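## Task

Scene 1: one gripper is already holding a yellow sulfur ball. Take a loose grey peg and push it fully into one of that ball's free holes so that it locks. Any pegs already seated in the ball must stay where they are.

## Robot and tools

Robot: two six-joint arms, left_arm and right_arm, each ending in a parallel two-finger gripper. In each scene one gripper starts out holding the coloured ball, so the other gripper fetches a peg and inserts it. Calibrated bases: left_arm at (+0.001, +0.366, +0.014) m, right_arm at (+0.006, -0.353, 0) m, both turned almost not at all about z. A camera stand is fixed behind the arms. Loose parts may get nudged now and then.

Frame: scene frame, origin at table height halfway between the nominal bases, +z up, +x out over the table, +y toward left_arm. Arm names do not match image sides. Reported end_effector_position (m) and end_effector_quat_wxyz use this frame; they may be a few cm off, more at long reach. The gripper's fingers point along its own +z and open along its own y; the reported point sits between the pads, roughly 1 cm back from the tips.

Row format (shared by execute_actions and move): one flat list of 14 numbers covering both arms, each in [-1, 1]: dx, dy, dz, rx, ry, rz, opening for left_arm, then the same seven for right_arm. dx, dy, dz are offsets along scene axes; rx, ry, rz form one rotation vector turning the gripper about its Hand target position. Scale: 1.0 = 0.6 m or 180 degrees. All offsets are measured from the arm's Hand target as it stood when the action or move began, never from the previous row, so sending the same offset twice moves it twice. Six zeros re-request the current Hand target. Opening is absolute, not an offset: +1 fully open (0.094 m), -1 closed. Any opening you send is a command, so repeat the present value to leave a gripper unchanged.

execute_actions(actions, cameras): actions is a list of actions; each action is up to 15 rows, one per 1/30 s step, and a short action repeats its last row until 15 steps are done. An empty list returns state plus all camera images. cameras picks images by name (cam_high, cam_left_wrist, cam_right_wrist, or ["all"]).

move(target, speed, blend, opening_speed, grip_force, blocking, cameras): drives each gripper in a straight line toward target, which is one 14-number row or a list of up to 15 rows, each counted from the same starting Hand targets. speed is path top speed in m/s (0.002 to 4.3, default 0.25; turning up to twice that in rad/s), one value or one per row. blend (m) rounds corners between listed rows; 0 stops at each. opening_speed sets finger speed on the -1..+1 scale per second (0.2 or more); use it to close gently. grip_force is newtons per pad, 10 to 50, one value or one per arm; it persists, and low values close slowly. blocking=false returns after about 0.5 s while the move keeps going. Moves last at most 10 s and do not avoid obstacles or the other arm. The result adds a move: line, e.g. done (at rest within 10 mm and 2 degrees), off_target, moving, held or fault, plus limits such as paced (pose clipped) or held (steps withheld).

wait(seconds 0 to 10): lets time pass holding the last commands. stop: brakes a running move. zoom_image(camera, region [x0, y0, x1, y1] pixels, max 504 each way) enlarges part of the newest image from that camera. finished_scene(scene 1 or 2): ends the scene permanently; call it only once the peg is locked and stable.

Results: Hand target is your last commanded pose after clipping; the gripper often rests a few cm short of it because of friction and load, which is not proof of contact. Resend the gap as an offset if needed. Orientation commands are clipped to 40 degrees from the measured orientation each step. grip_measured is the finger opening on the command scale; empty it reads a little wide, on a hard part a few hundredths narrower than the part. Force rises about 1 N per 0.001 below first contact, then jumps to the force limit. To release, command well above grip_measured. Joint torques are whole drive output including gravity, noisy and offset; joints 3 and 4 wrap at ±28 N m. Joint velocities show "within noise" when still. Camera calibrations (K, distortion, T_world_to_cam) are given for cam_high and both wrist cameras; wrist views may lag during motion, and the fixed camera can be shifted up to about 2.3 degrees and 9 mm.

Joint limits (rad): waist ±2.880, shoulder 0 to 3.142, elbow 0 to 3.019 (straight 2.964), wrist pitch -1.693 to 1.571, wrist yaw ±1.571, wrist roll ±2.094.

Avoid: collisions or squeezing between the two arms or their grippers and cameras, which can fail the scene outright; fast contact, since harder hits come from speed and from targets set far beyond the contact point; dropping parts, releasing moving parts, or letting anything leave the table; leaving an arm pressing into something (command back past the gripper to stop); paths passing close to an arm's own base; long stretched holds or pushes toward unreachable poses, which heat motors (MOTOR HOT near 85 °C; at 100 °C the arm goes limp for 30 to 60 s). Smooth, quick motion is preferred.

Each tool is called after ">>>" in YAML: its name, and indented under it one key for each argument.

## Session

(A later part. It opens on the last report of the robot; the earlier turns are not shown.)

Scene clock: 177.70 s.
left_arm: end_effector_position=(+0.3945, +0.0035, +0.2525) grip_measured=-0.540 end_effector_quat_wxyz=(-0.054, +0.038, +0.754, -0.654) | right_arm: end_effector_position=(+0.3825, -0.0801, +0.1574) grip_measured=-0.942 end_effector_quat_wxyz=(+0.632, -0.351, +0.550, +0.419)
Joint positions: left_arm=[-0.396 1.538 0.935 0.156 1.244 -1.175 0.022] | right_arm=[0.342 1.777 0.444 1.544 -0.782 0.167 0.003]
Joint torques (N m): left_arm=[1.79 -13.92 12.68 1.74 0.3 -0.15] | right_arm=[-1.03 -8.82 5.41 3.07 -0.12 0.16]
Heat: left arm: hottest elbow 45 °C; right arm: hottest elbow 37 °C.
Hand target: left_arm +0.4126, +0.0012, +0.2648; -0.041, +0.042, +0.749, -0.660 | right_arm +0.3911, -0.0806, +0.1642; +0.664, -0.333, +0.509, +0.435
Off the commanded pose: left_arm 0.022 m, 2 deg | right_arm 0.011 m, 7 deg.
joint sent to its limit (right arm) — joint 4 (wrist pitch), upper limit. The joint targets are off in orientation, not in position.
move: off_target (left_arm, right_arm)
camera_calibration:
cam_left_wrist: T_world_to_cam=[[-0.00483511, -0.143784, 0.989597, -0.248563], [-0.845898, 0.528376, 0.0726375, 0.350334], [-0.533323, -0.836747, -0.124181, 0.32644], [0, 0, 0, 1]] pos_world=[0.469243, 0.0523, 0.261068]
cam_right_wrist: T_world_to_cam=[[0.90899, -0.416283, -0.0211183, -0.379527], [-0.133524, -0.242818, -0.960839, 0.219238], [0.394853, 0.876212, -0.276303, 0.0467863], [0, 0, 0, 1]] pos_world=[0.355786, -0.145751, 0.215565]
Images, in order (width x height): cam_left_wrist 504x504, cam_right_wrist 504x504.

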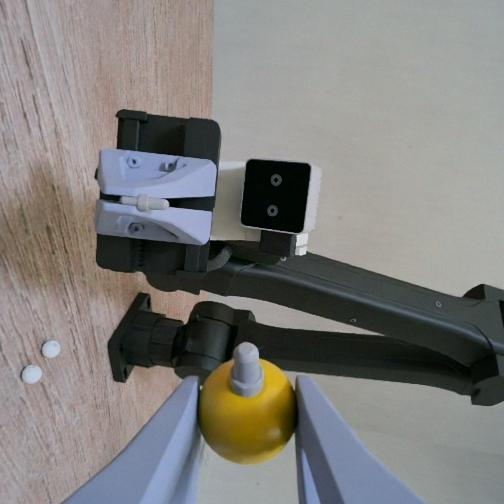

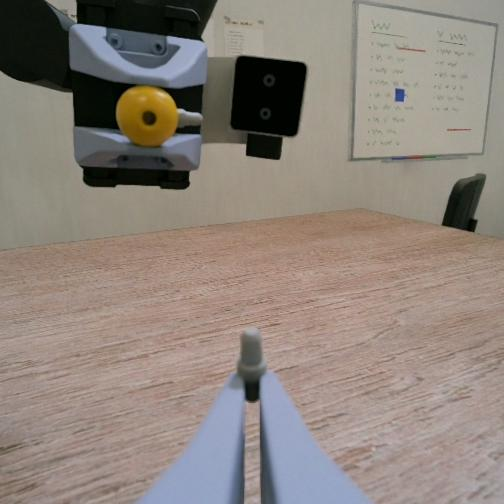

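>>> zoom_image:
  camera: "cam_right_wrist"
  region: [97, 66, 197, 166]

Scaled by 5.040 from the camera's 504x504 image, which has a finer 720x720 frame.

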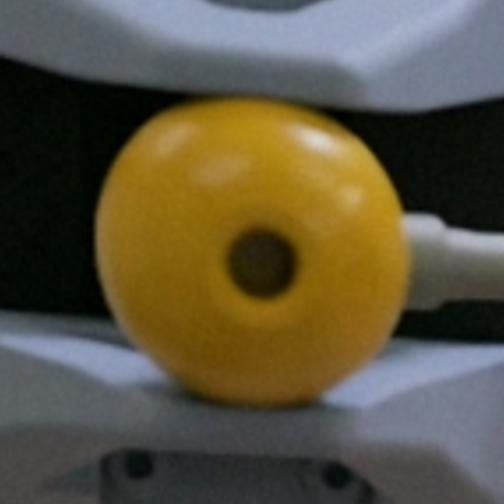

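>>> move:
  target: [0,0,0,0,0,0,-0.682579,-0.096,-0.004,0.096,-0.4696,-0.178,-0.3841,-1]
  speed: 0.2
  cameras: ["all"]

Scene clock: 208.83 s.
left_arm: end_effector_position=(+0.3945, +0.0035, +0.2525) grip_measured=-0.540 end_effector_quat_wxyz=(-0.054, +0.038, +0.754, -0.654) | right_arm: end_effector_position=(+0.3298, -0.0951, +0.2088) grip_measured=-0.942 end_effector_quat_wxyz=(+0.483, -0.449, +0.561, -0.501)
Joint positions: left_arm=[-0.396 1.538 0.935 0.156 1.244 -1.175 0.022] | right_arm=[1.057 1.336 0.461 0.782 1.203 -1.392 0.003]
Joint torques (N m): left_arm=[1.73 -13.92 12.63 1.78 0.29 -0.15] | right_arm=[0.32 -5.89 9.57 2.93 -0.05 0.05]
Heat: left arm: hottest elbow 46 °C; right arm: hottest elbow 37 °C.
Hand target: left_arm +0.4126, +0.0012, +0.2648; -0.041, +0.042, +0.749, -0.660 | right_arm +0.3334, -0.0830, +0.2216; +0.497, -0.439, +0.561, -0.496
Off the commanded pose: left_arm 0.022 m, 2 deg | right_arm 0.018 m, 2 deg.
move: off_target (left_arm, right_arm)
camera_calibration:
cam_left_wrist: T_world_to_cam=[[-0.00483511, -0.143784, 0.989597, -0.248563], [-0.845898, 0.528376, 0.0726375, 0.350334], [-0.533323, -0.836747, -0.124181, 0.32644], [0, 0, 0, 1]] pos_world=[0.469243, 0.0523, 0.261068]
cam_right_wrist: T_world_to_cam=[[0.00510914, -0.095577, 0.995409, -0.220356], [-0.531141, -0.843659, -0.0782802, 0.147701], [0.847268, -0.528303, -0.0550753, -0.233855], [0, 0, 0, 1]] pos_world=[0.277714, -0.0199983, 0.218027]

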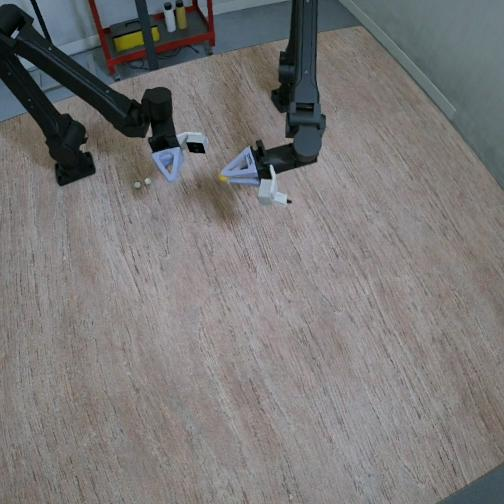

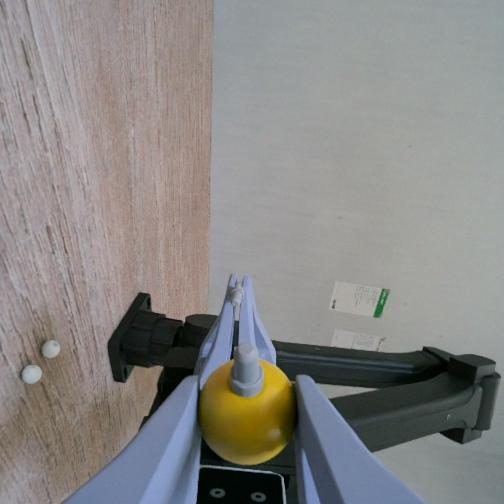

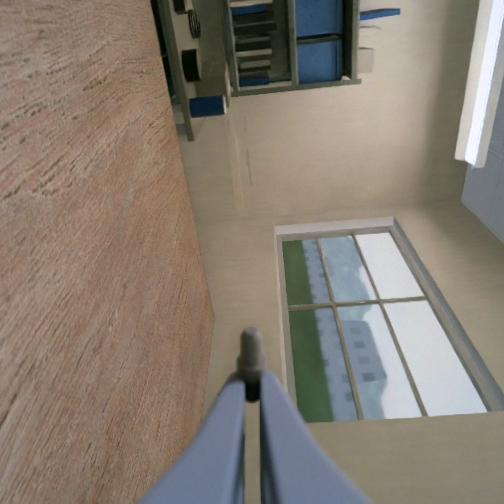

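>>> move:
  target: [0,0,0,0,0,0,-0.682579,0.0648,0.0892,0.0163,0.0092,-0.0066,0.0021,-1]
  speed: 0.1
  cameras: ["all"]

>>> zoom_image:
  camera: "cam_left_wrist"
  region: [170, 280, 330, 480]

>>> zoom_image:
  camera: "cam_right_wrist"
  region: [150, 200, 350, 420]

Scene clock: 212.83 s.
left_arm: end_effector_position=(+0.3945, +0.0035, +0.2525) grip_measured=-0.540 end_effector_quat_wxyz=(-0.054, +0.038, +0.754, -0.654) | right_arm: end_effector_position=(+0.3627, -0.0389, +0.2155) grip_measured=-0.942 end_effector_quat_wxyz=(+0.497, -0.445, +0.558, -0.494)
Joint positions: left_arm=[-0.396 1.538 0.935 0.156 1.244 -1.175 0.022] | right_arm=[1.048 1.489 0.624 0.816 1.175 -1.41 0.003]
Joint torques (N m): left_arm=[2.08 -13.74 12.68 1.77 0.3 -0.12] | right_arm=[-1.03 -8.82 10.33 3 -0.17 0.04]
Heat: left arm: hottest elbow 46 °C; right arm: hottest elbow 37 °C.
Hand target: left_arm +0.4126, +0.0012, +0.2648; -0.041, +0.042, +0.749, -0.660 | right_arm +0.3724, -0.0296, +0.2315; +0.510, -0.428, +0.562, -0.490
Off the commanded pose: left_arm 0.022 m, 2 deg | right_arm 0.021 m, 3 deg.
move: off_target (left_arm, right_arm)
camera_calibration:
cam_left_wrist: T_world_to_cam=[[-0.00483511, -0.143784, 0.989597, -0.248563], [-0.845898, 0.528376, 0.0726375, 0.350334], [-0.533323, -0.836747, -0.124181, 0.32644], [0, 0, 0, 1]] pos_world=[0.469243, 0.0523, 0.261068]
cam_right_wrist: T_world_to_cam=[[-0.00977348, -0.11724, 0.993055, -0.216817], [-0.513795, -0.851392, -0.105572, 0.2124], [0.857857, -0.511259, -0.0519166, -0.235649], [0, 0, 0, 1]] pos_world=[0.309164, 0.0349378, 0.225501]

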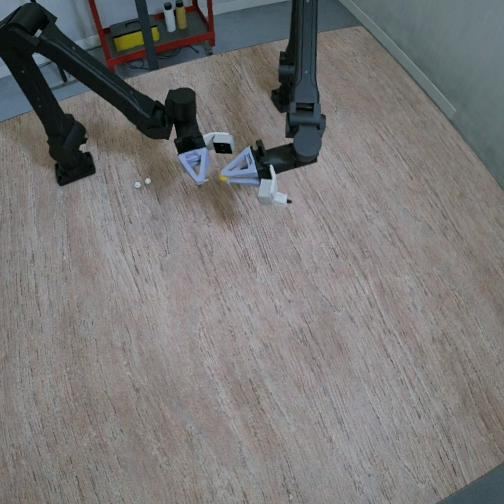

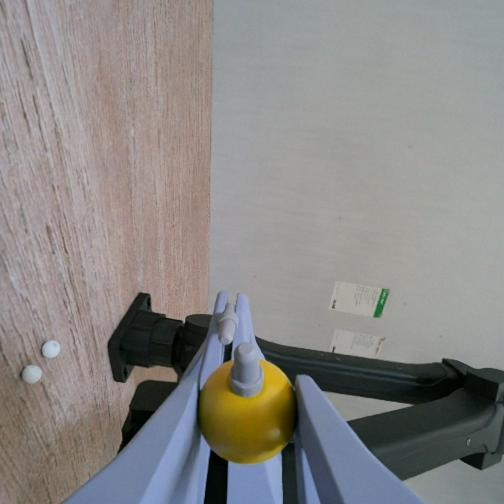

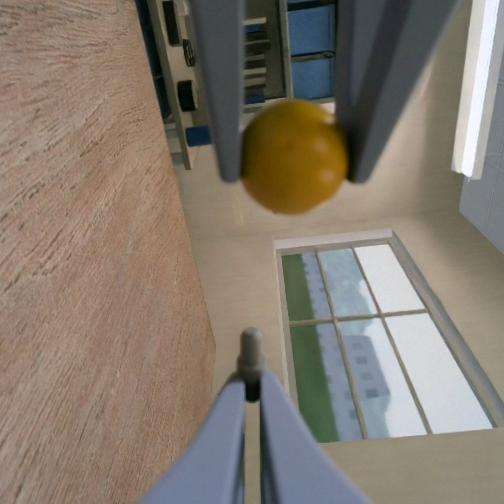

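Scaled by 2.520 from the camera's 504x504 image, which has a finer 720x720 frame.

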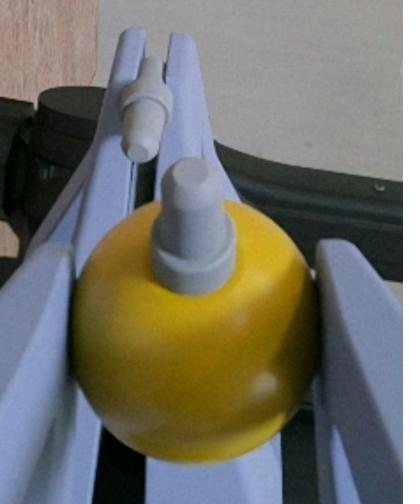

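Scaled by 2.291 from the camera's 504x504 image, which has a finer 720x720 frame.

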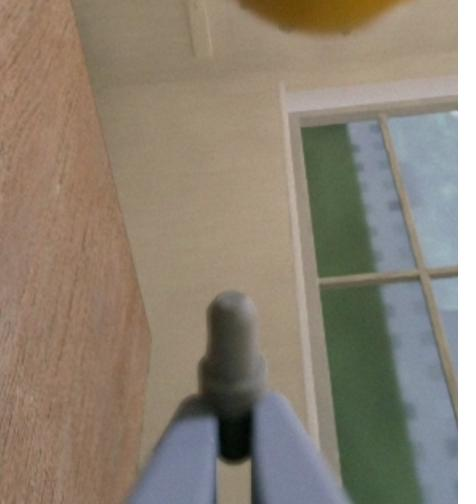

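>>> zoom_image:
  camera: "cam_right_wrist"
  region: [225, 90, 365, 230]

Scaled by 3.600 from the camera's 504x504 image, which has a finer 720x720 frame.

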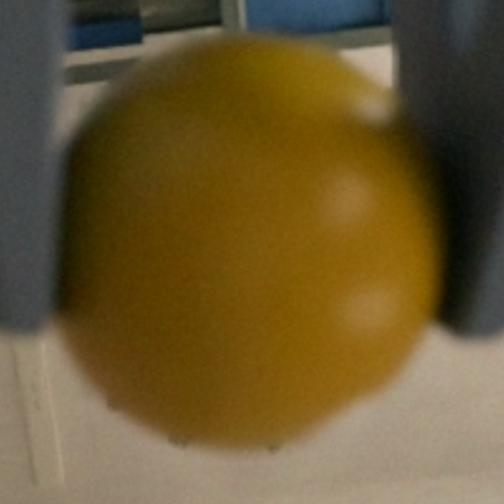

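>>> move:
  target: [0,0,0,0,0,0,-0.682579,0.0133,0.0198,0.0178,0,0,0,-1]
  speed: 0.05
  cameras: ["cam_left_wrist","cam_right_wrist"]

>>> zoom_image:
  camera: "cam_left_wrist"
  region: [180, 300, 320, 480]

>>> zoom_image:
  camera: "cam_right_wrist"
  region: [170, 120, 350, 400]

Scene clock: 228.37 s.
left_arm: end_effector_position=(+0.3945, +0.0035, +0.2525) grip_measured=-0.540 end_effector_quat_wxyz=(-0.054, +0.038, +0.754, -0.654) | right_arm: end_effector_position=(+0.3708, -0.0263, +0.2289) grip_measured=-0.942 end_effector_quat_wxyz=(+0.505, -0.437, +0.560, -0.490)
Joint positions: left_arm=[-0.396 1.538 0.935 0.156 1.244 -1.175 0.022] | right_arm=[1.045 1.498 0.672 0.801 1.172 -1.412 0.003]
Joint torques (N m): left_arm=[2.02 -13.8 12.71 1.73 0.3 -0.14] | right_arm=[-0.97 -9.29 10.71 1.88 -0.19 0.07]
Heat: left arm: hottest elbow 46 °C; right arm: hottest elbow 37 °C.
Hand target: left_arm +0.4126, +0.0012, +0.2648; -0.041, +0.042, +0.749, -0.660 | right_arm +0.3803, -0.0176, +0.2422; +0.510, -0.428, +0.562, -0.490
Off the commanded pose: left_arm 0.022 m, 2 deg | right_arm 0.018 m, 1 deg.
move: off_target (left_arm, right_arm)
camera_calibration:
cam_left_wrist: T_world_to_cam=[[-0.00483511, -0.143784, 0.989597, -0.248563], [-0.845898, 0.528376, 0.0726375, 0.350334], [-0.533323, -0.836747, -0.124181, 0.32644], [0, 0, 0, 1]] pos_world=[0.469243, 0.0523, 0.261068]
cam_right_wrist: T_world_to_cam=[[-0.0213936, -0.136873, 0.990358, -0.224096], [-0.511688, -0.849514, -0.128461, 0.233232], [0.858905, -0.509502, -0.0518622, -0.235781], [0, 0, 0, 1]] pos_world=[0.317061, 0.0473304, 0.239668]
Images, in order (width x height): cam_left_wrist 504x504, cam_right_wrist 504x504.

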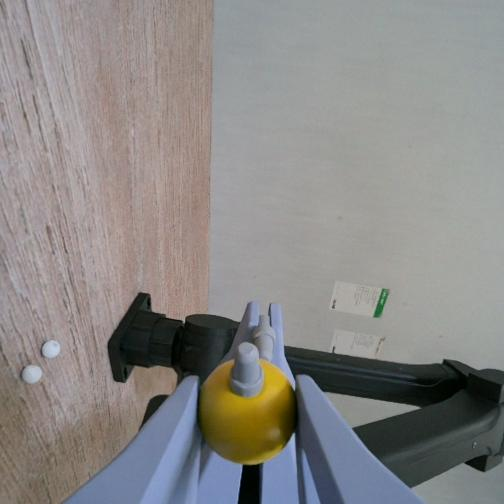

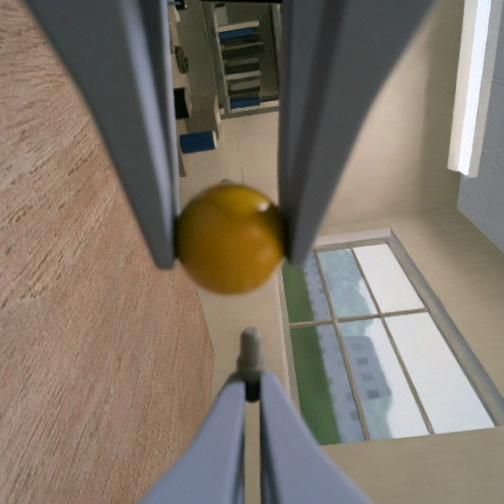

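Scaled by 2.800 from the camera's 504x504 image, which has a finer 720x720 frame.

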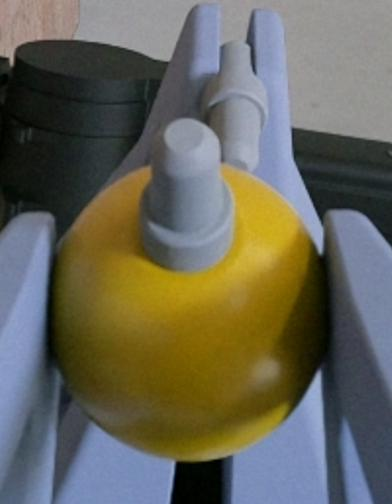

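Scaled by 1.800 from the camera's 504x504 image, which has a finer 720x720 frame.

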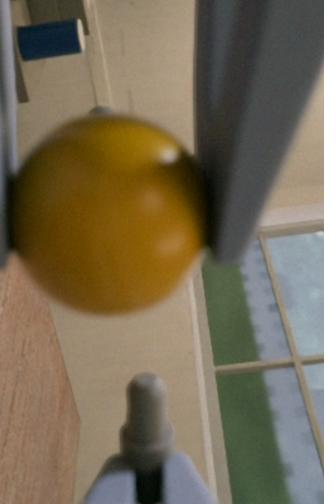

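>>> zoom_image:
  camera: "cam_right_wrist"
  region: [160, 170, 300, 310]

>>> zoom_image:
  camera: "cam_left_wrist"
  region: [220, 290, 310, 380]

Scaled by 3.600 from the camera's 504x504 image, which has a finer 720x720 frame.

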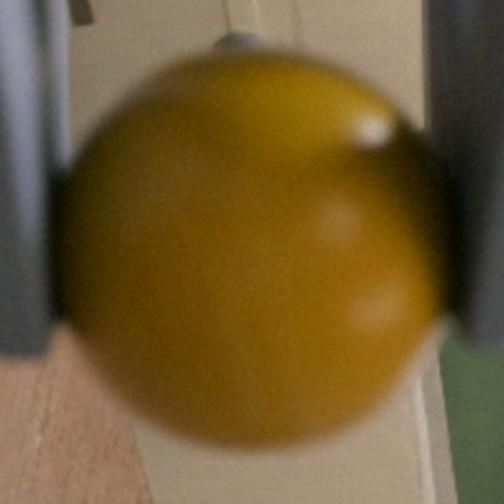

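Scaled by 5.600 from the camera's 504x504 image, which has a finer 720x720 frame.

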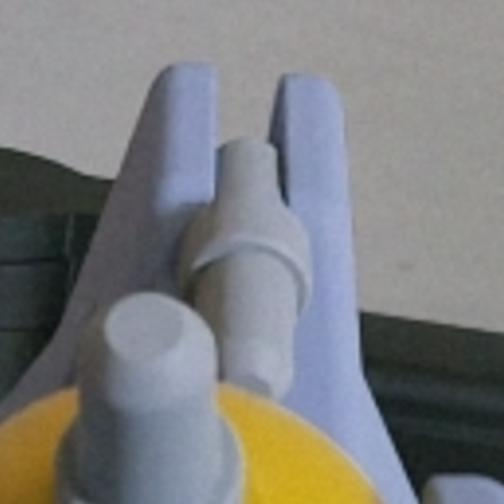

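>>> move:
  target: [0,0,0,0,0,0,-0.682579,0.0025,0.0007,-0.0077,-0.0043,0.0024,-0.0043,-1]
  speed: 0.03
  cameras: ["cam_left_wrist","cam_right_wrist"]

>>> zoom_image:
  camera: "cam_right_wrist"
  region: [160, 170, 340, 390]

>>> zoom_image:
  camera: "cam_left_wrist"
  region: [190, 290, 310, 410]

Scene clock: 240.67 s.
left_arm: end_effector_position=(+0.3945, +0.0035, +0.2525) grip_measured=-0.540 end_effector_quat_wxyz=(-0.054, +0.038, +0.754, -0.654) | right_arm: end_effector_position=(+0.3723, -0.0252, +0.2244) grip_measured=-0.942 end_effector_quat_wxyz=(+0.498, -0.440, +0.560, -0.495)
Joint positions: left_arm=[-0.396 1.538 0.935 0.156 1.244 -1.175 0.022] | right_arm=[1.045 1.511 0.679 0.793 1.18 -1.412 0.003]
Joint torques (N m): left_arm=[2.02 -13.98 12.68 1.73 0.32 -0.13] | right_arm=[-1.14 -9.29 10.7 1.94 -0.01 0.06]
Heat: left arm: hottest elbow 46 °C; right arm: hottest elbow 39 °C.
Hand target: left_arm +0.4126, +0.0012, +0.2648; -0.041, +0.042, +0.749, -0.660 | right_arm +0.3818, -0.0172, +0.2377; +0.502, -0.429, +0.564, -0.496
Off the commanded pose: left_arm 0.022 m, 2 deg | right_arm 0.018 m, 1 deg.
move: off_target (left_arm, right_arm)
camera_calibration:
cam_left_wrist: T_world_to_cam=[[-0.00483511, -0.143784, 0.989597, -0.248563], [-0.845898, 0.528376, 0.0726375, 0.350334], [-0.533323, -0.836747, -0.124181, 0.32644], [0, 0, 0, 1]] pos_world=[0.469243, 0.0523, 0.261068]
cam_right_wrist: T_world_to_cam=[[-0.0154103, -0.123411, 0.992236, -0.221902], [-0.520038, -0.846585, -0.113372, 0.234118], [0.854004, -0.517748, -0.0511326, -0.235252], [0, 0, 0, 1]] pos_world=[0.319237, 0.0490144, 0.234693]
Images, in order (width x height): cam_left_wrist 504x504, cam_right_wrist 504x504.

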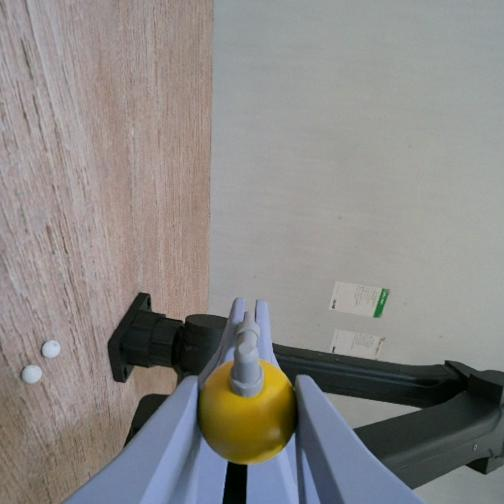

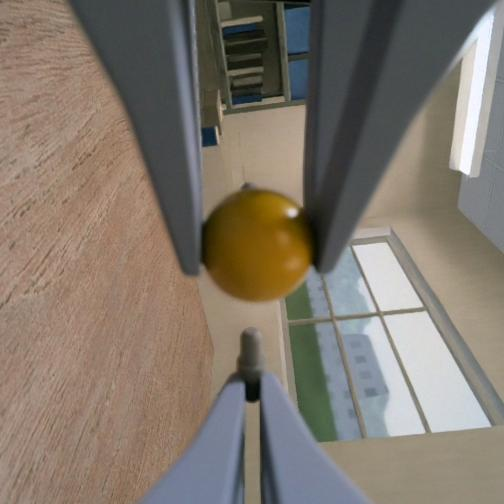

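Scaled by 2.291 from the camera's 504x504 image, which has a finer 720x720 frame.

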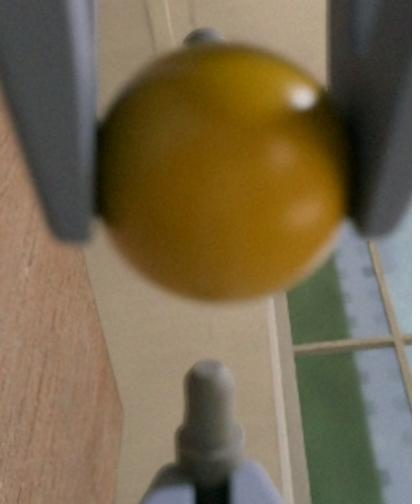

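Scaled by 4.200 from the camera's 504x504 image, which has a finer 720x720 frame.

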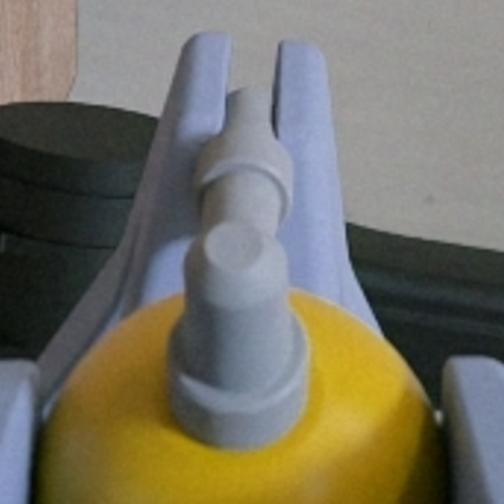

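>>> move:
  target: [0,0,0,0,0,0,-0.682579,0.001,0.008,0.0028,0,0,0,-1]
  speed: 0.03
  cameras: ["cam_left_wrist","cam_right_wrist"]

>>> zoom_image:
  camera: "cam_right_wrist"
  region: [160, 200, 340, 390]

>>> zoom_image:
  camera: "cam_left_wrist"
  region: [190, 290, 310, 410]

Scene clock: 246.47 s.
left_arm: end_effector_position=(+0.3945, +0.0035, +0.2525) grip_measured=-0.540 end_effector_quat_wxyz=(-0.054, +0.038, +0.754, -0.654) | right_arm: end_effector_position=(+0.3743, -0.0220, +0.2262) grip_measured=-0.942 end_effector_quat_wxyz=(+0.496, -0.439, +0.561, -0.496)
Joint positions: left_arm=[-0.396 1.538 0.935 0.156 1.244 -1.175 0.022] | right_arm=[1.045 1.517 0.693 0.785 1.185 -1.412 0.003]
Joint torques (N m): left_arm=[1.73 -13.63 12.71 1.72 0.3 -0.12] | right_arm=[-0.56 -9.47 10.66 1.8 -0.01 0.07]
Heat: left arm: hottest elbow 46 °C; right arm: hottest elbow 39 °C.
Hand target: left_arm +0.4126, +0.0012, +0.2648; -0.041, +0.042, +0.749, -0.660 | right_arm +0.3824, -0.0124, +0.2393; +0.502, -0.429, +0.564, -0.496
Off the commanded pose: left_arm 0.022 m, 2 deg | right_arm 0.018 m, 1 deg.
move: off_target (left_arm, right_arm)
camera_calibration:
cam_left_wrist: T_world_to_cam=[[-0.00483511, -0.143784, 0.989597, -0.248563], [-0.845898, 0.528376, 0.0726375, 0.350334], [-0.533323, -0.836747, -0.124181, 0.32644], [0, 0, 0, 1]] pos_world=[0.469243, 0.0523, 0.261068]
cam_right_wrist: T_world_to_cam=[[-0.0161378, -0.123228, 0.992247, -0.222913], [-0.523854, -0.844231, -0.113366, 0.239522], [0.851655, -0.521622, -0.0509296, -0.234537], [0, 0, 0, 1]] pos_world=[0.321622, 0.052403, 0.236393]
Images, in order (width x height): cam_left_wrist 504x504, cam_right_wrist 504x504.

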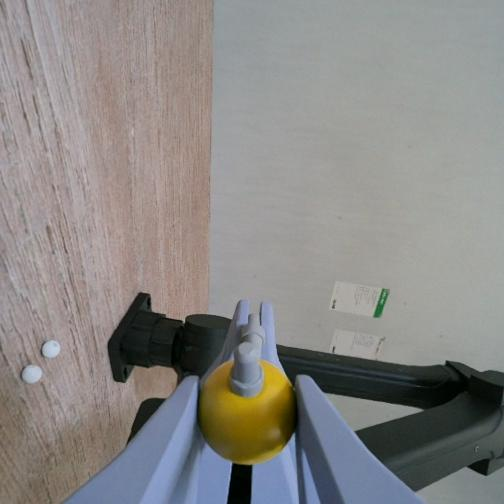

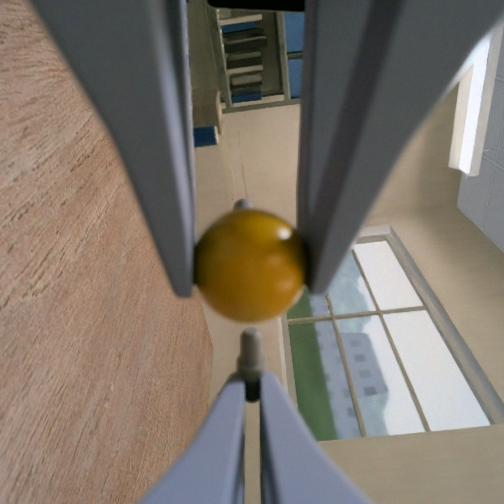

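Scaled by 2.653 from the camera's 504x504 image, which has a finer 720x720 frame.

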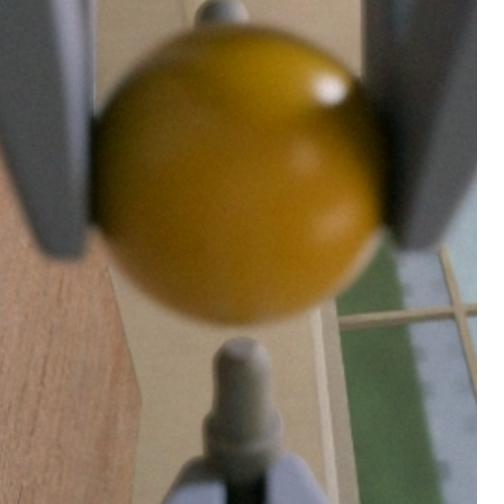

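Scaled by 4.200 from the camera's 504x504 image, which has a finer 720x720 frame.

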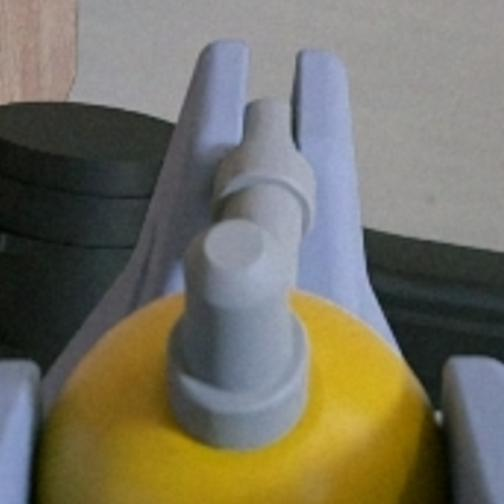

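>>> move:
  target: [0,0,0,0,0,0,-0.682579,0.0003,0.005,-0.0003,0,0,0,-1]
  speed: 0.02
  cameras: ["cam_left_wrist","cam_right_wrist"]

>>> zoom_image:
  camera: "cam_right_wrist"
  region: [160, 200, 340, 390]

>>> zoom_image:
  camera: "cam_left_wrist"
  region: [160, 290, 340, 480]

Scene clock: 259.03 s.
left_arm: end_effector_position=(+0.3945, +0.0035, +0.2525) grip_measured=-0.540 end_effector_quat_wxyz=(-0.054, +0.038, +0.754, -0.654) | right_arm: end_effector_position=(+0.3756, -0.0202, +0.2261) grip_measured=-0.942 end_effector_quat_wxyz=(+0.496, -0.438, +0.562, -0.497)
Joint positions: left_arm=[-0.396 1.538 0.935 0.156 1.244 -1.175 0.022] | right_arm=[1.045 1.524 0.7 0.784 1.188 -1.412 0.003]
Joint torques (N m): left_arm=[1.85 -13.63 12.78 1.77 0.31 -0.15] | right_arm=[-0.32 -9.64 10.69 1.89 -0.03 0.05]
Heat: left arm: hottest elbow 47 °C; right arm: hottest elbow 39 °C.
Hand target: left_arm +0.4126, +0.0012, +0.2648; -0.041, +0.042, +0.749, -0.660 | right_arm +0.3825, -0.0094, +0.2391; +0.502, -0.430, +0.563, -0.496
Off the commanded pose: left_arm 0.022 m, 2 deg | right_arm 0.018 m, 1 deg.
move: off_target (left_arm, right_arm)
camera_calibration:
cam_left_wrist: T_world_to_cam=[[-0.00483511, -0.143784, 0.989597, -0.248563], [-0.845898, 0.528376, 0.0726375, 0.350334], [-0.533323, -0.836747, -0.124181, 0.32644], [0, 0, 0, 1]] pos_world=[0.469243, 0.0523, 0.261068]
cam_right_wrist: T_world_to_cam=[[-0.0168136, -0.123471, 0.992206, -0.222302], [-0.526422, -0.842577, -0.113772, 0.242809], [0.850057, -0.524232, -0.0508313, -0.234137], [0, 0, 0, 1]] pos_world=[0.323112, 0.054395, 0.236293]
Images, in order (width x height): cam_left_wrist 504x504, cam_right_wrist 504x504.

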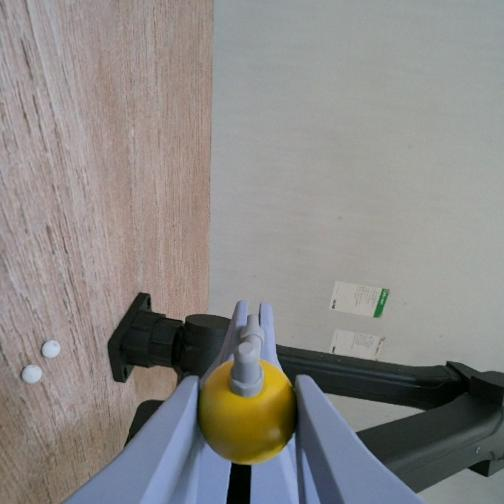

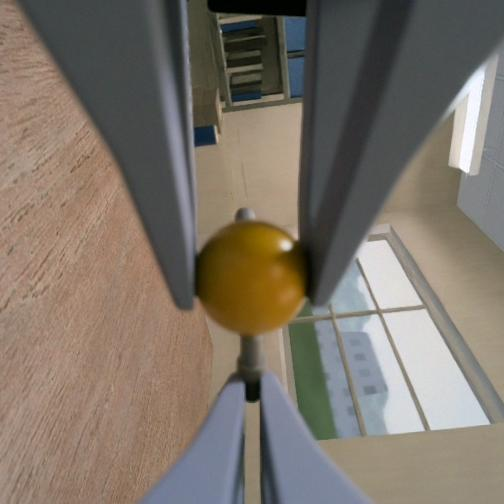

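Scaled by 2.653 from the camera's 504x504 image, which has a finer 720x720 frame.

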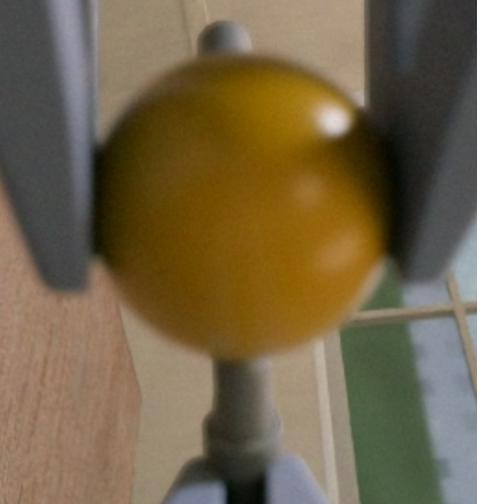

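Scaled by 2.653 from the camera's 504x504 image, which has a finer 720x720 frame.

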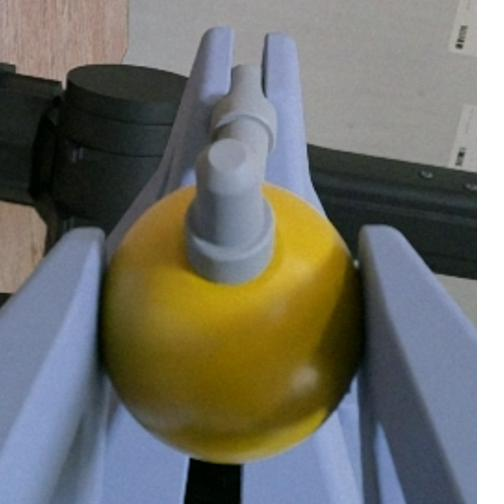

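>>> move:
  target: [0,0,0,0,0,0,-0.682579,-0.0012,0.005,0.0,0,0,0,-1]
  speed: 0.02
  cameras: ["cam_left_wrist","cam_right_wrist"]

>>> zoom_image:
  camera: "cam_right_wrist"
  region: [160, 200, 340, 390]

>>> zoom_image:
  camera: "cam_left_wrist"
  region: [160, 290, 340, 480]

Scene clock: 262.70 s.
left_arm: end_effector_position=(+0.3945, +0.0035, +0.2525) grip_measured=-0.540 end_effector_quat_wxyz=(-0.054, +0.038, +0.754, -0.654) | right_arm: end_effector_position=(+0.3766, -0.0190, +0.2261) grip_measured=-0.942 end_effector_quat_wxyz=(+0.494, -0.437, +0.563, -0.498)
Joint positions: left_arm=[-0.396 1.538 0.935 0.156 1.244 -1.175 0.022] | right_arm=[1.045 1.529 0.706 0.783 1.193 -1.412 0.003]
Joint torques (N m): left_arm=[1.67 -13.98 12.68 1.7 0.3 -0.13] | right_arm=[0.21 -9.64 10.73 1.95 0 0.04]
Heat: left arm: hottest elbow 47 °C; right arm: hottest elbow 39 °C.
Hand target: left_arm +0.4126, +0.0012, +0.2648; -0.041, +0.042, +0.749, -0.660 | right_arm +0.3819, -0.0063, +0.2391; +0.502, -0.430, +0.563, -0.496
Off the commanded pose: left_arm 0.022 m, 2 deg | right_arm 0.019 m, 1 deg.
move: off_target (left_arm, right_arm)
camera_calibration:
cam_left_wrist: T_world_to_cam=[[-0.00483511, -0.143784, 0.989597, -0.248563], [-0.845898, 0.528376, 0.0726375, 0.350334], [-0.533323, -0.836747, -0.124181, 0.32644], [0, 0, 0, 1]] pos_world=[0.469243, 0.0523, 0.261068]
cam_right_wrist: T_world_to_cam=[[-0.0171641, -0.122603, 0.992307, -0.221957], [-0.530572, -0.840078, -0.112972, 0.245798], [0.847466, -0.528429, -0.0506307, -0.233511], [0, 0, 0, 1]] pos_world=[0.324496, 0.0558832, 0.236195]
Images, in order (width x height): cam_left_wrist 504x504, cam_right_wrist 504x504.

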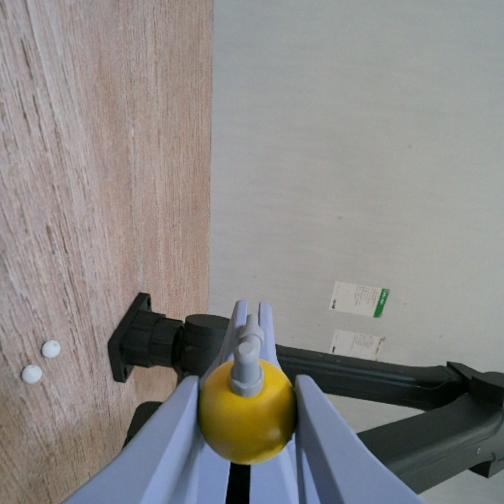

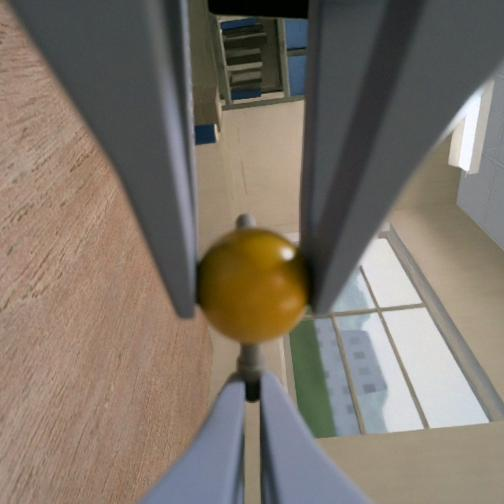

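Scaled by 2.653 from the camera's 504x504 image, which has a finer 720x720 frame.

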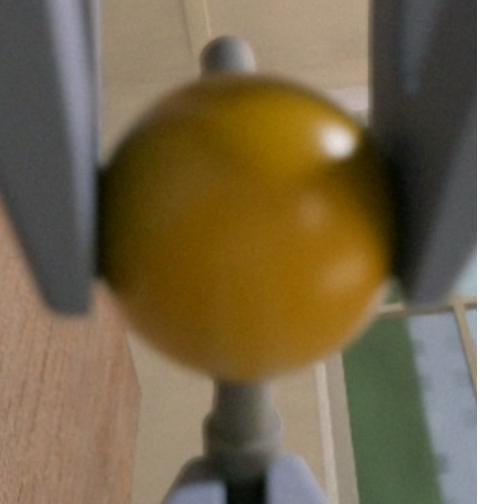

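Scaled by 2.653 from the camera's 504x504 image, which has a finer 720x720 frame.

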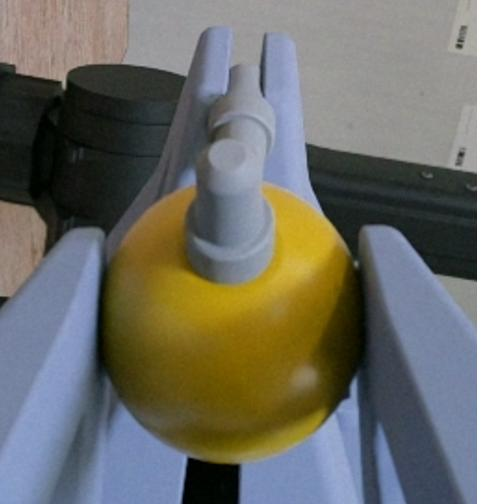

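>>> move:
  target: [0,0,0,0,0,0,-0.682579,-0.0058,0.002,0.0,0,0,0,-1]
  speed: 0.02
  cameras: ["cam_left_wrist","cam_right_wrist"]

>>> zoom_image:
  camera: "cam_right_wrist"
  region: [160, 200, 340, 390]

>>> zoom_image:
  camera: "cam_left_wrist"
  region: [200, 300, 300, 400]

Scene clock: 270.10 s.
left_arm: end_effector_position=(+0.3945, +0.0035, +0.2525) grip_measured=-0.540 end_effector_quat_wxyz=(-0.054, +0.038, +0.754, -0.654) | right_arm: end_effector_position=(+0.3751, -0.0191, +0.2261) grip_measured=-0.942 end_effector_quat_wxyz=(+0.493, -0.435, +0.564, -0.500)
Joint positions: left_arm=[-0.396 1.538 0.935 0.156 1.244 -1.175 0.022] | right_arm=[1.049 1.529 0.706 0.782 1.202 -1.412 0.003]
Joint torques (N m): left_arm=[1.9 -13.86 12.72 1.76 0.3 -0.14] | right_arm=[0.44 -9.64 10.54 1.81 -0.01 0.05]
Heat: left arm: hottest elbow 47 °C; right arm: hottest elbow 40 °C.
Hand target: left_arm +0.4126, +0.0012, +0.2648; -0.041, +0.042, +0.749, -0.660 | right_arm +0.3785, -0.0053, +0.2391; +0.502, -0.429, +0.564, -0.496
Off the commanded pose: left_arm 0.022 m, 2 deg | right_arm 0.019 m, 1 deg.
move: off_target (left_arm, right_arm)
camera_calibration:
cam_left_wrist: T_world_to_cam=[[-0.00483511, -0.143784, 0.989597, -0.248563], [-0.845898, 0.528376, 0.0726375, 0.350334], [-0.533323, -0.836747, -0.124181, 0.32644], [0, 0, 0, 1]] pos_world=[0.469243, 0.0523, 0.261068]
cam_right_wrist: T_world_to_cam=[[-0.017946, -0.122053, 0.992361, -0.221756], [-0.534687, -0.837505, -0.112676, 0.246451], [0.84486, -0.532625, -0.0502303, -0.23162], [0, 0, 0, 1]] pos_world=[0.32348, 0.0559711, 0.236197]
Images, in order (width x height): cam_left_wrist 504x504, cam_right_wrist 504x504.

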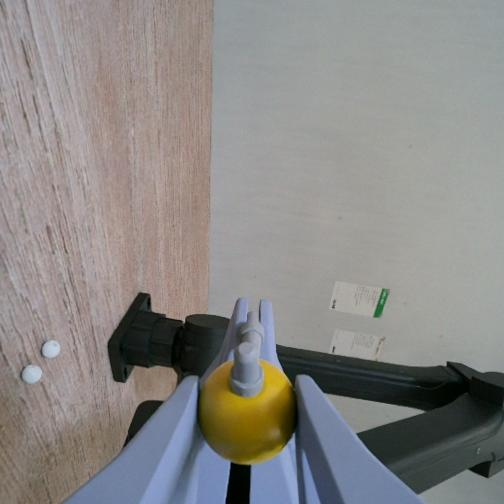

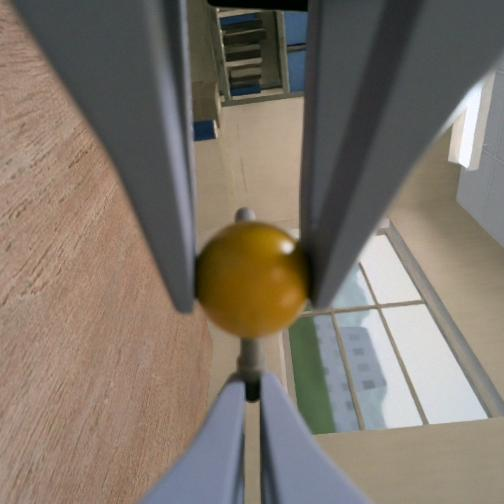

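Scaled by 2.653 from the camera's 504x504 image, which has a finer 720x720 frame.

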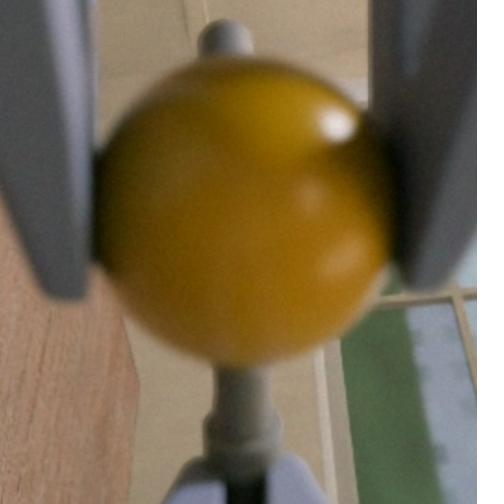

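Scaled by 5.040 from the camera's 504x504 image, which has a finer 720x720 frame.

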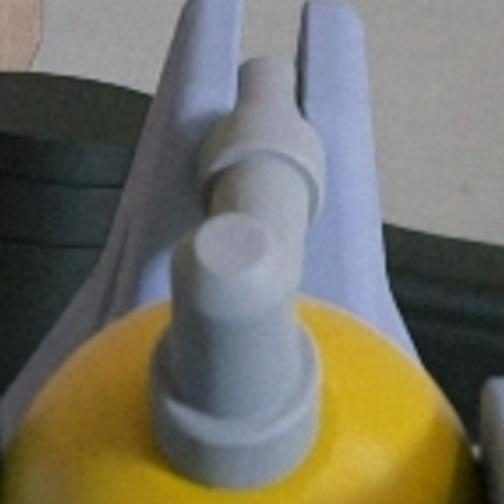

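>>> wait:
  seconds: 0.5
  cameras: ["cam_left_wrist","cam_right_wrist"]

>>> zoom_image:
  camera: "cam_right_wrist"
  region: [160, 200, 340, 390]

>>> zoom_image:
  camera: "cam_left_wrist"
  region: [160, 290, 340, 480]

Scene clock: 277.97 s.
left_arm: end_effector_position=(+0.3945, +0.0035, +0.2525) grip_measured=-0.540 end_effector_quat_wxyz=(-0.054, +0.038, +0.754, -0.654) | right_arm: end_effector_position=(+0.3751, -0.0191, +0.2261) grip_measured=-0.942 end_effector_quat_wxyz=(+0.493, -0.435, +0.564, -0.500)
Joint positions: left_arm=[-0.396 1.538 0.935 0.156 1.244 -1.175 0.022] | right_arm=[1.049 1.529 0.706 0.782 1.202 -1.412 0.003]
Joint torques (N m): left_arm=[1.9 -13.8 12.67 1.66 0.3 -0.14] | right_arm=[0.44 -9.93 10.61 1.85 -0.02 0.04]
Heat: left arm: hottest elbow 47 °C; right arm: hottest elbow 41 °C.
Hand target: left_arm +0.4126, +0.0012, +0.2648; -0.041, +0.042, +0.749, -0.660 | right_arm +0.3785, -0.0053, +0.2391; +0.502, -0.429, +0.564, -0.496
Tool commands: left_gripper/opening=-0.682579 right_gripper/opening=-1.0
Off the commanded pose: left_arm 0.022 m, 2 deg | right_arm 0.019 m, 1 deg.
wait: 0.50 s; at rest from the start
camera_calibration:
cam_left_wrist: T_world_to_cam=[[-0.00483511, -0.143784, 0.989597, -0.248563], [-0.845898, 0.528376, 0.0726375, 0.350334], [-0.533323, -0.836747, -0.124181, 0.32644], [0, 0, 0, 1]] pos_world=[0.469243, 0.0523, 0.261068]
cam_right_wrist: T_world_to_cam=[[-0.017946, -0.122053, 0.992361, -0.221756], [-0.534687, -0.837505, -0.112676, 0.246451], [0.84486, -0.532625, -0.0502303, -0.23162], [0, 0, 0, 1]] pos_world=[0.32348, 0.0559711, 0.236197]
Images, in order (width x height): cam_left_wrist 504x504, cam_right_wrist 504x504.

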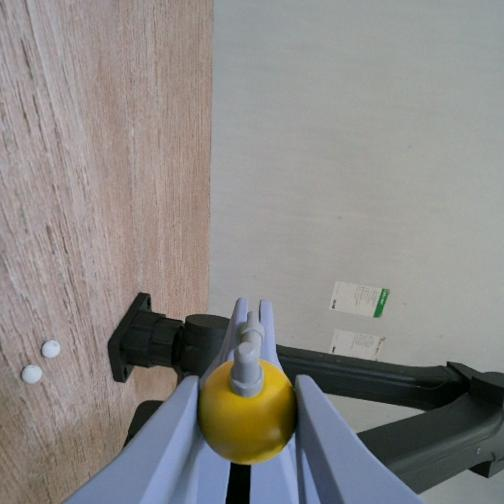

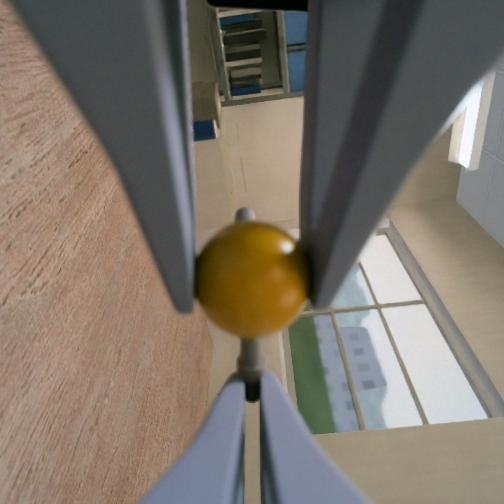

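Scaled by 2.653 from the camera's 504x504 image, which has a finer 720x720 frame.

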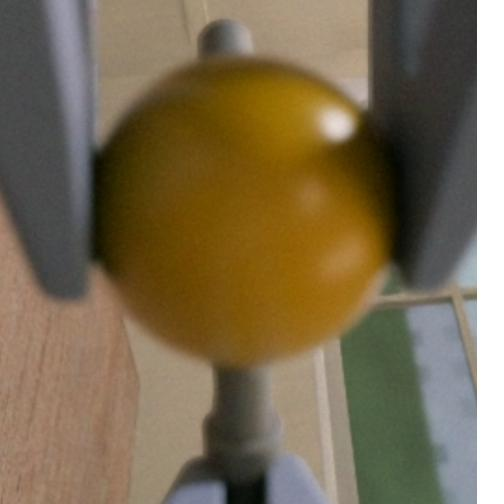

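Scaled by 2.653 from the camera's 504x504 image, which has a finer 720x720 frame.

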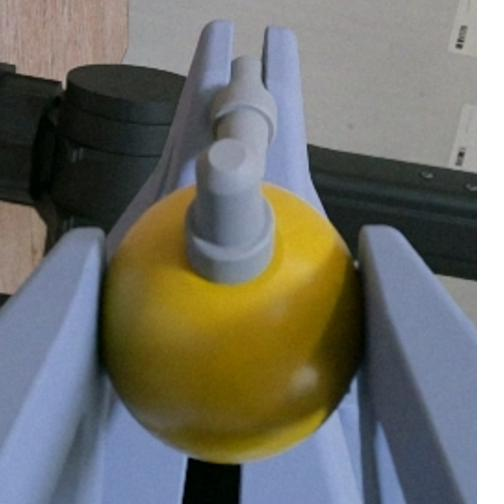

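>>> zoom_image:
  camera: "cam_high"
  region: [195, 155, 245, 205]

This scene's latest camera images include none from cam_high. They are from: cam_left_wrist, cam_right_wrist. cam_high's image comes with the result of a call that names it in "cameras".

>>> wait:
  seconds: 0.1
  cameras: ["all"]

>>> zoom_image:
  camera: "cam_high"
  region: [200, 160, 240, 200]

Scene clock: 290.13 s.
left_arm: end_effector_position=(+0.3945, +0.0035, +0.2525) grip_measured=-0.540 end_effector_quat_wxyz=(-0.054, +0.038, +0.754, -0.654) | right_arm: end_effector_position=(+0.3751, -0.0191, +0.2261) grip_measured=-0.942 end_effector_quat_wxyz=(+0.493, -0.435, +0.564, -0.500)
Joint positions: left_arm=[-0.396 1.538 0.935 0.156 1.244 -1.175 0.022] | right_arm=[1.049 1.529 0.706 0.782 1.202 -1.412 0.003]
Joint torques (N m): left_arm=[1.9 -13.86 12.7 1.73 0.3 -0.14] | right_arm=[0.44 -9.7 10.59 1.88 -0.01 0.06]
Heat: left arm: hottest elbow 47 °C; right arm: hottest elbow 42 °C.
Hand target: left_arm +0.4126, +0.0012, +0.2648; -0.041, +0.042, +0.749, -0.660 | right_arm +0.3785, -0.0053, +0.2391; +0.502, -0.429, +0.564, -0.496
Tool commands: left_gripper/opening=-0.682579 right_gripper/opening=-1.0
Off the commanded pose: left_arm 0.022 m, 2 deg | right_arm 0.019 m, 1 deg.
wait: 0.10 s; at rest from the start
camera_calibration:
cam_left_wrist: T_world_to_cam=[[-0.00483511, -0.143784, 0.989597, -0.248563], [-0.845898, 0.528376, 0.0726375, 0.350334], [-0.533323, -0.836747, -0.124181, 0.32644], [0, 0, 0, 1]] pos_world=[0.469243, 0.0523, 0.261068]
cam_right_wrist: T_world_to_cam=[[-0.017946, -0.122053, 0.992361, -0.221756], [-0.534687, -0.837505, -0.112676, 0.246451], [0.84486, -0.532625, -0.0502303, -0.23162], [0, 0, 0, 1]] pos_world=[0.32348, 0.0559711, 0.236197]

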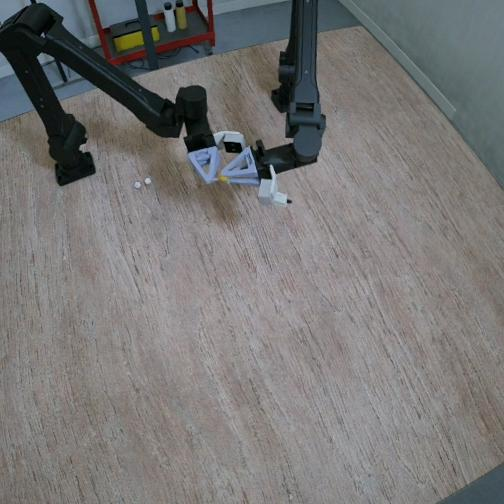

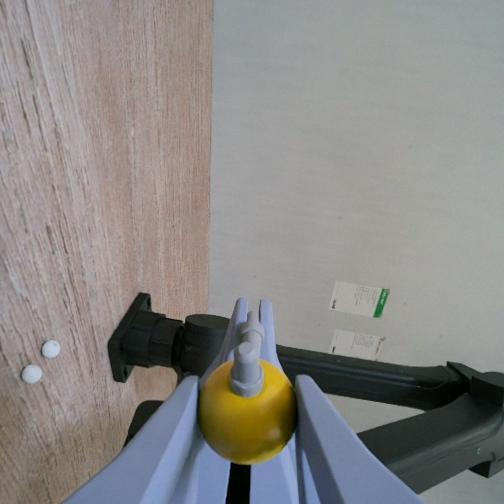

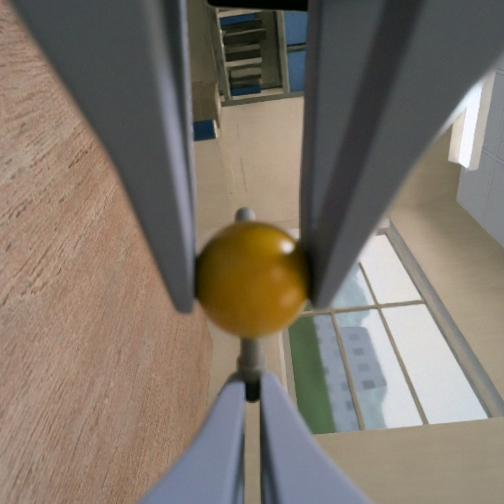

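Scaled by 12.600 from the camera's 504x504 image, which has a finer 720x720 frame.

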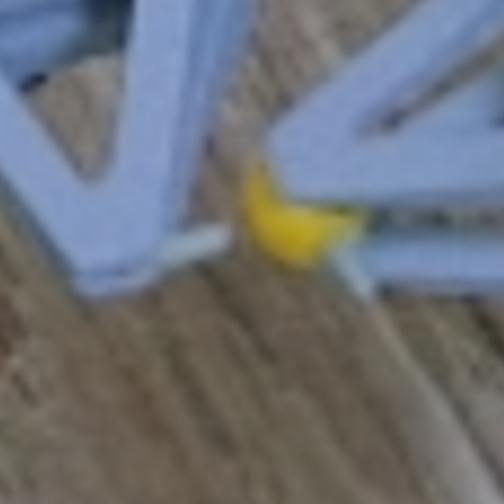

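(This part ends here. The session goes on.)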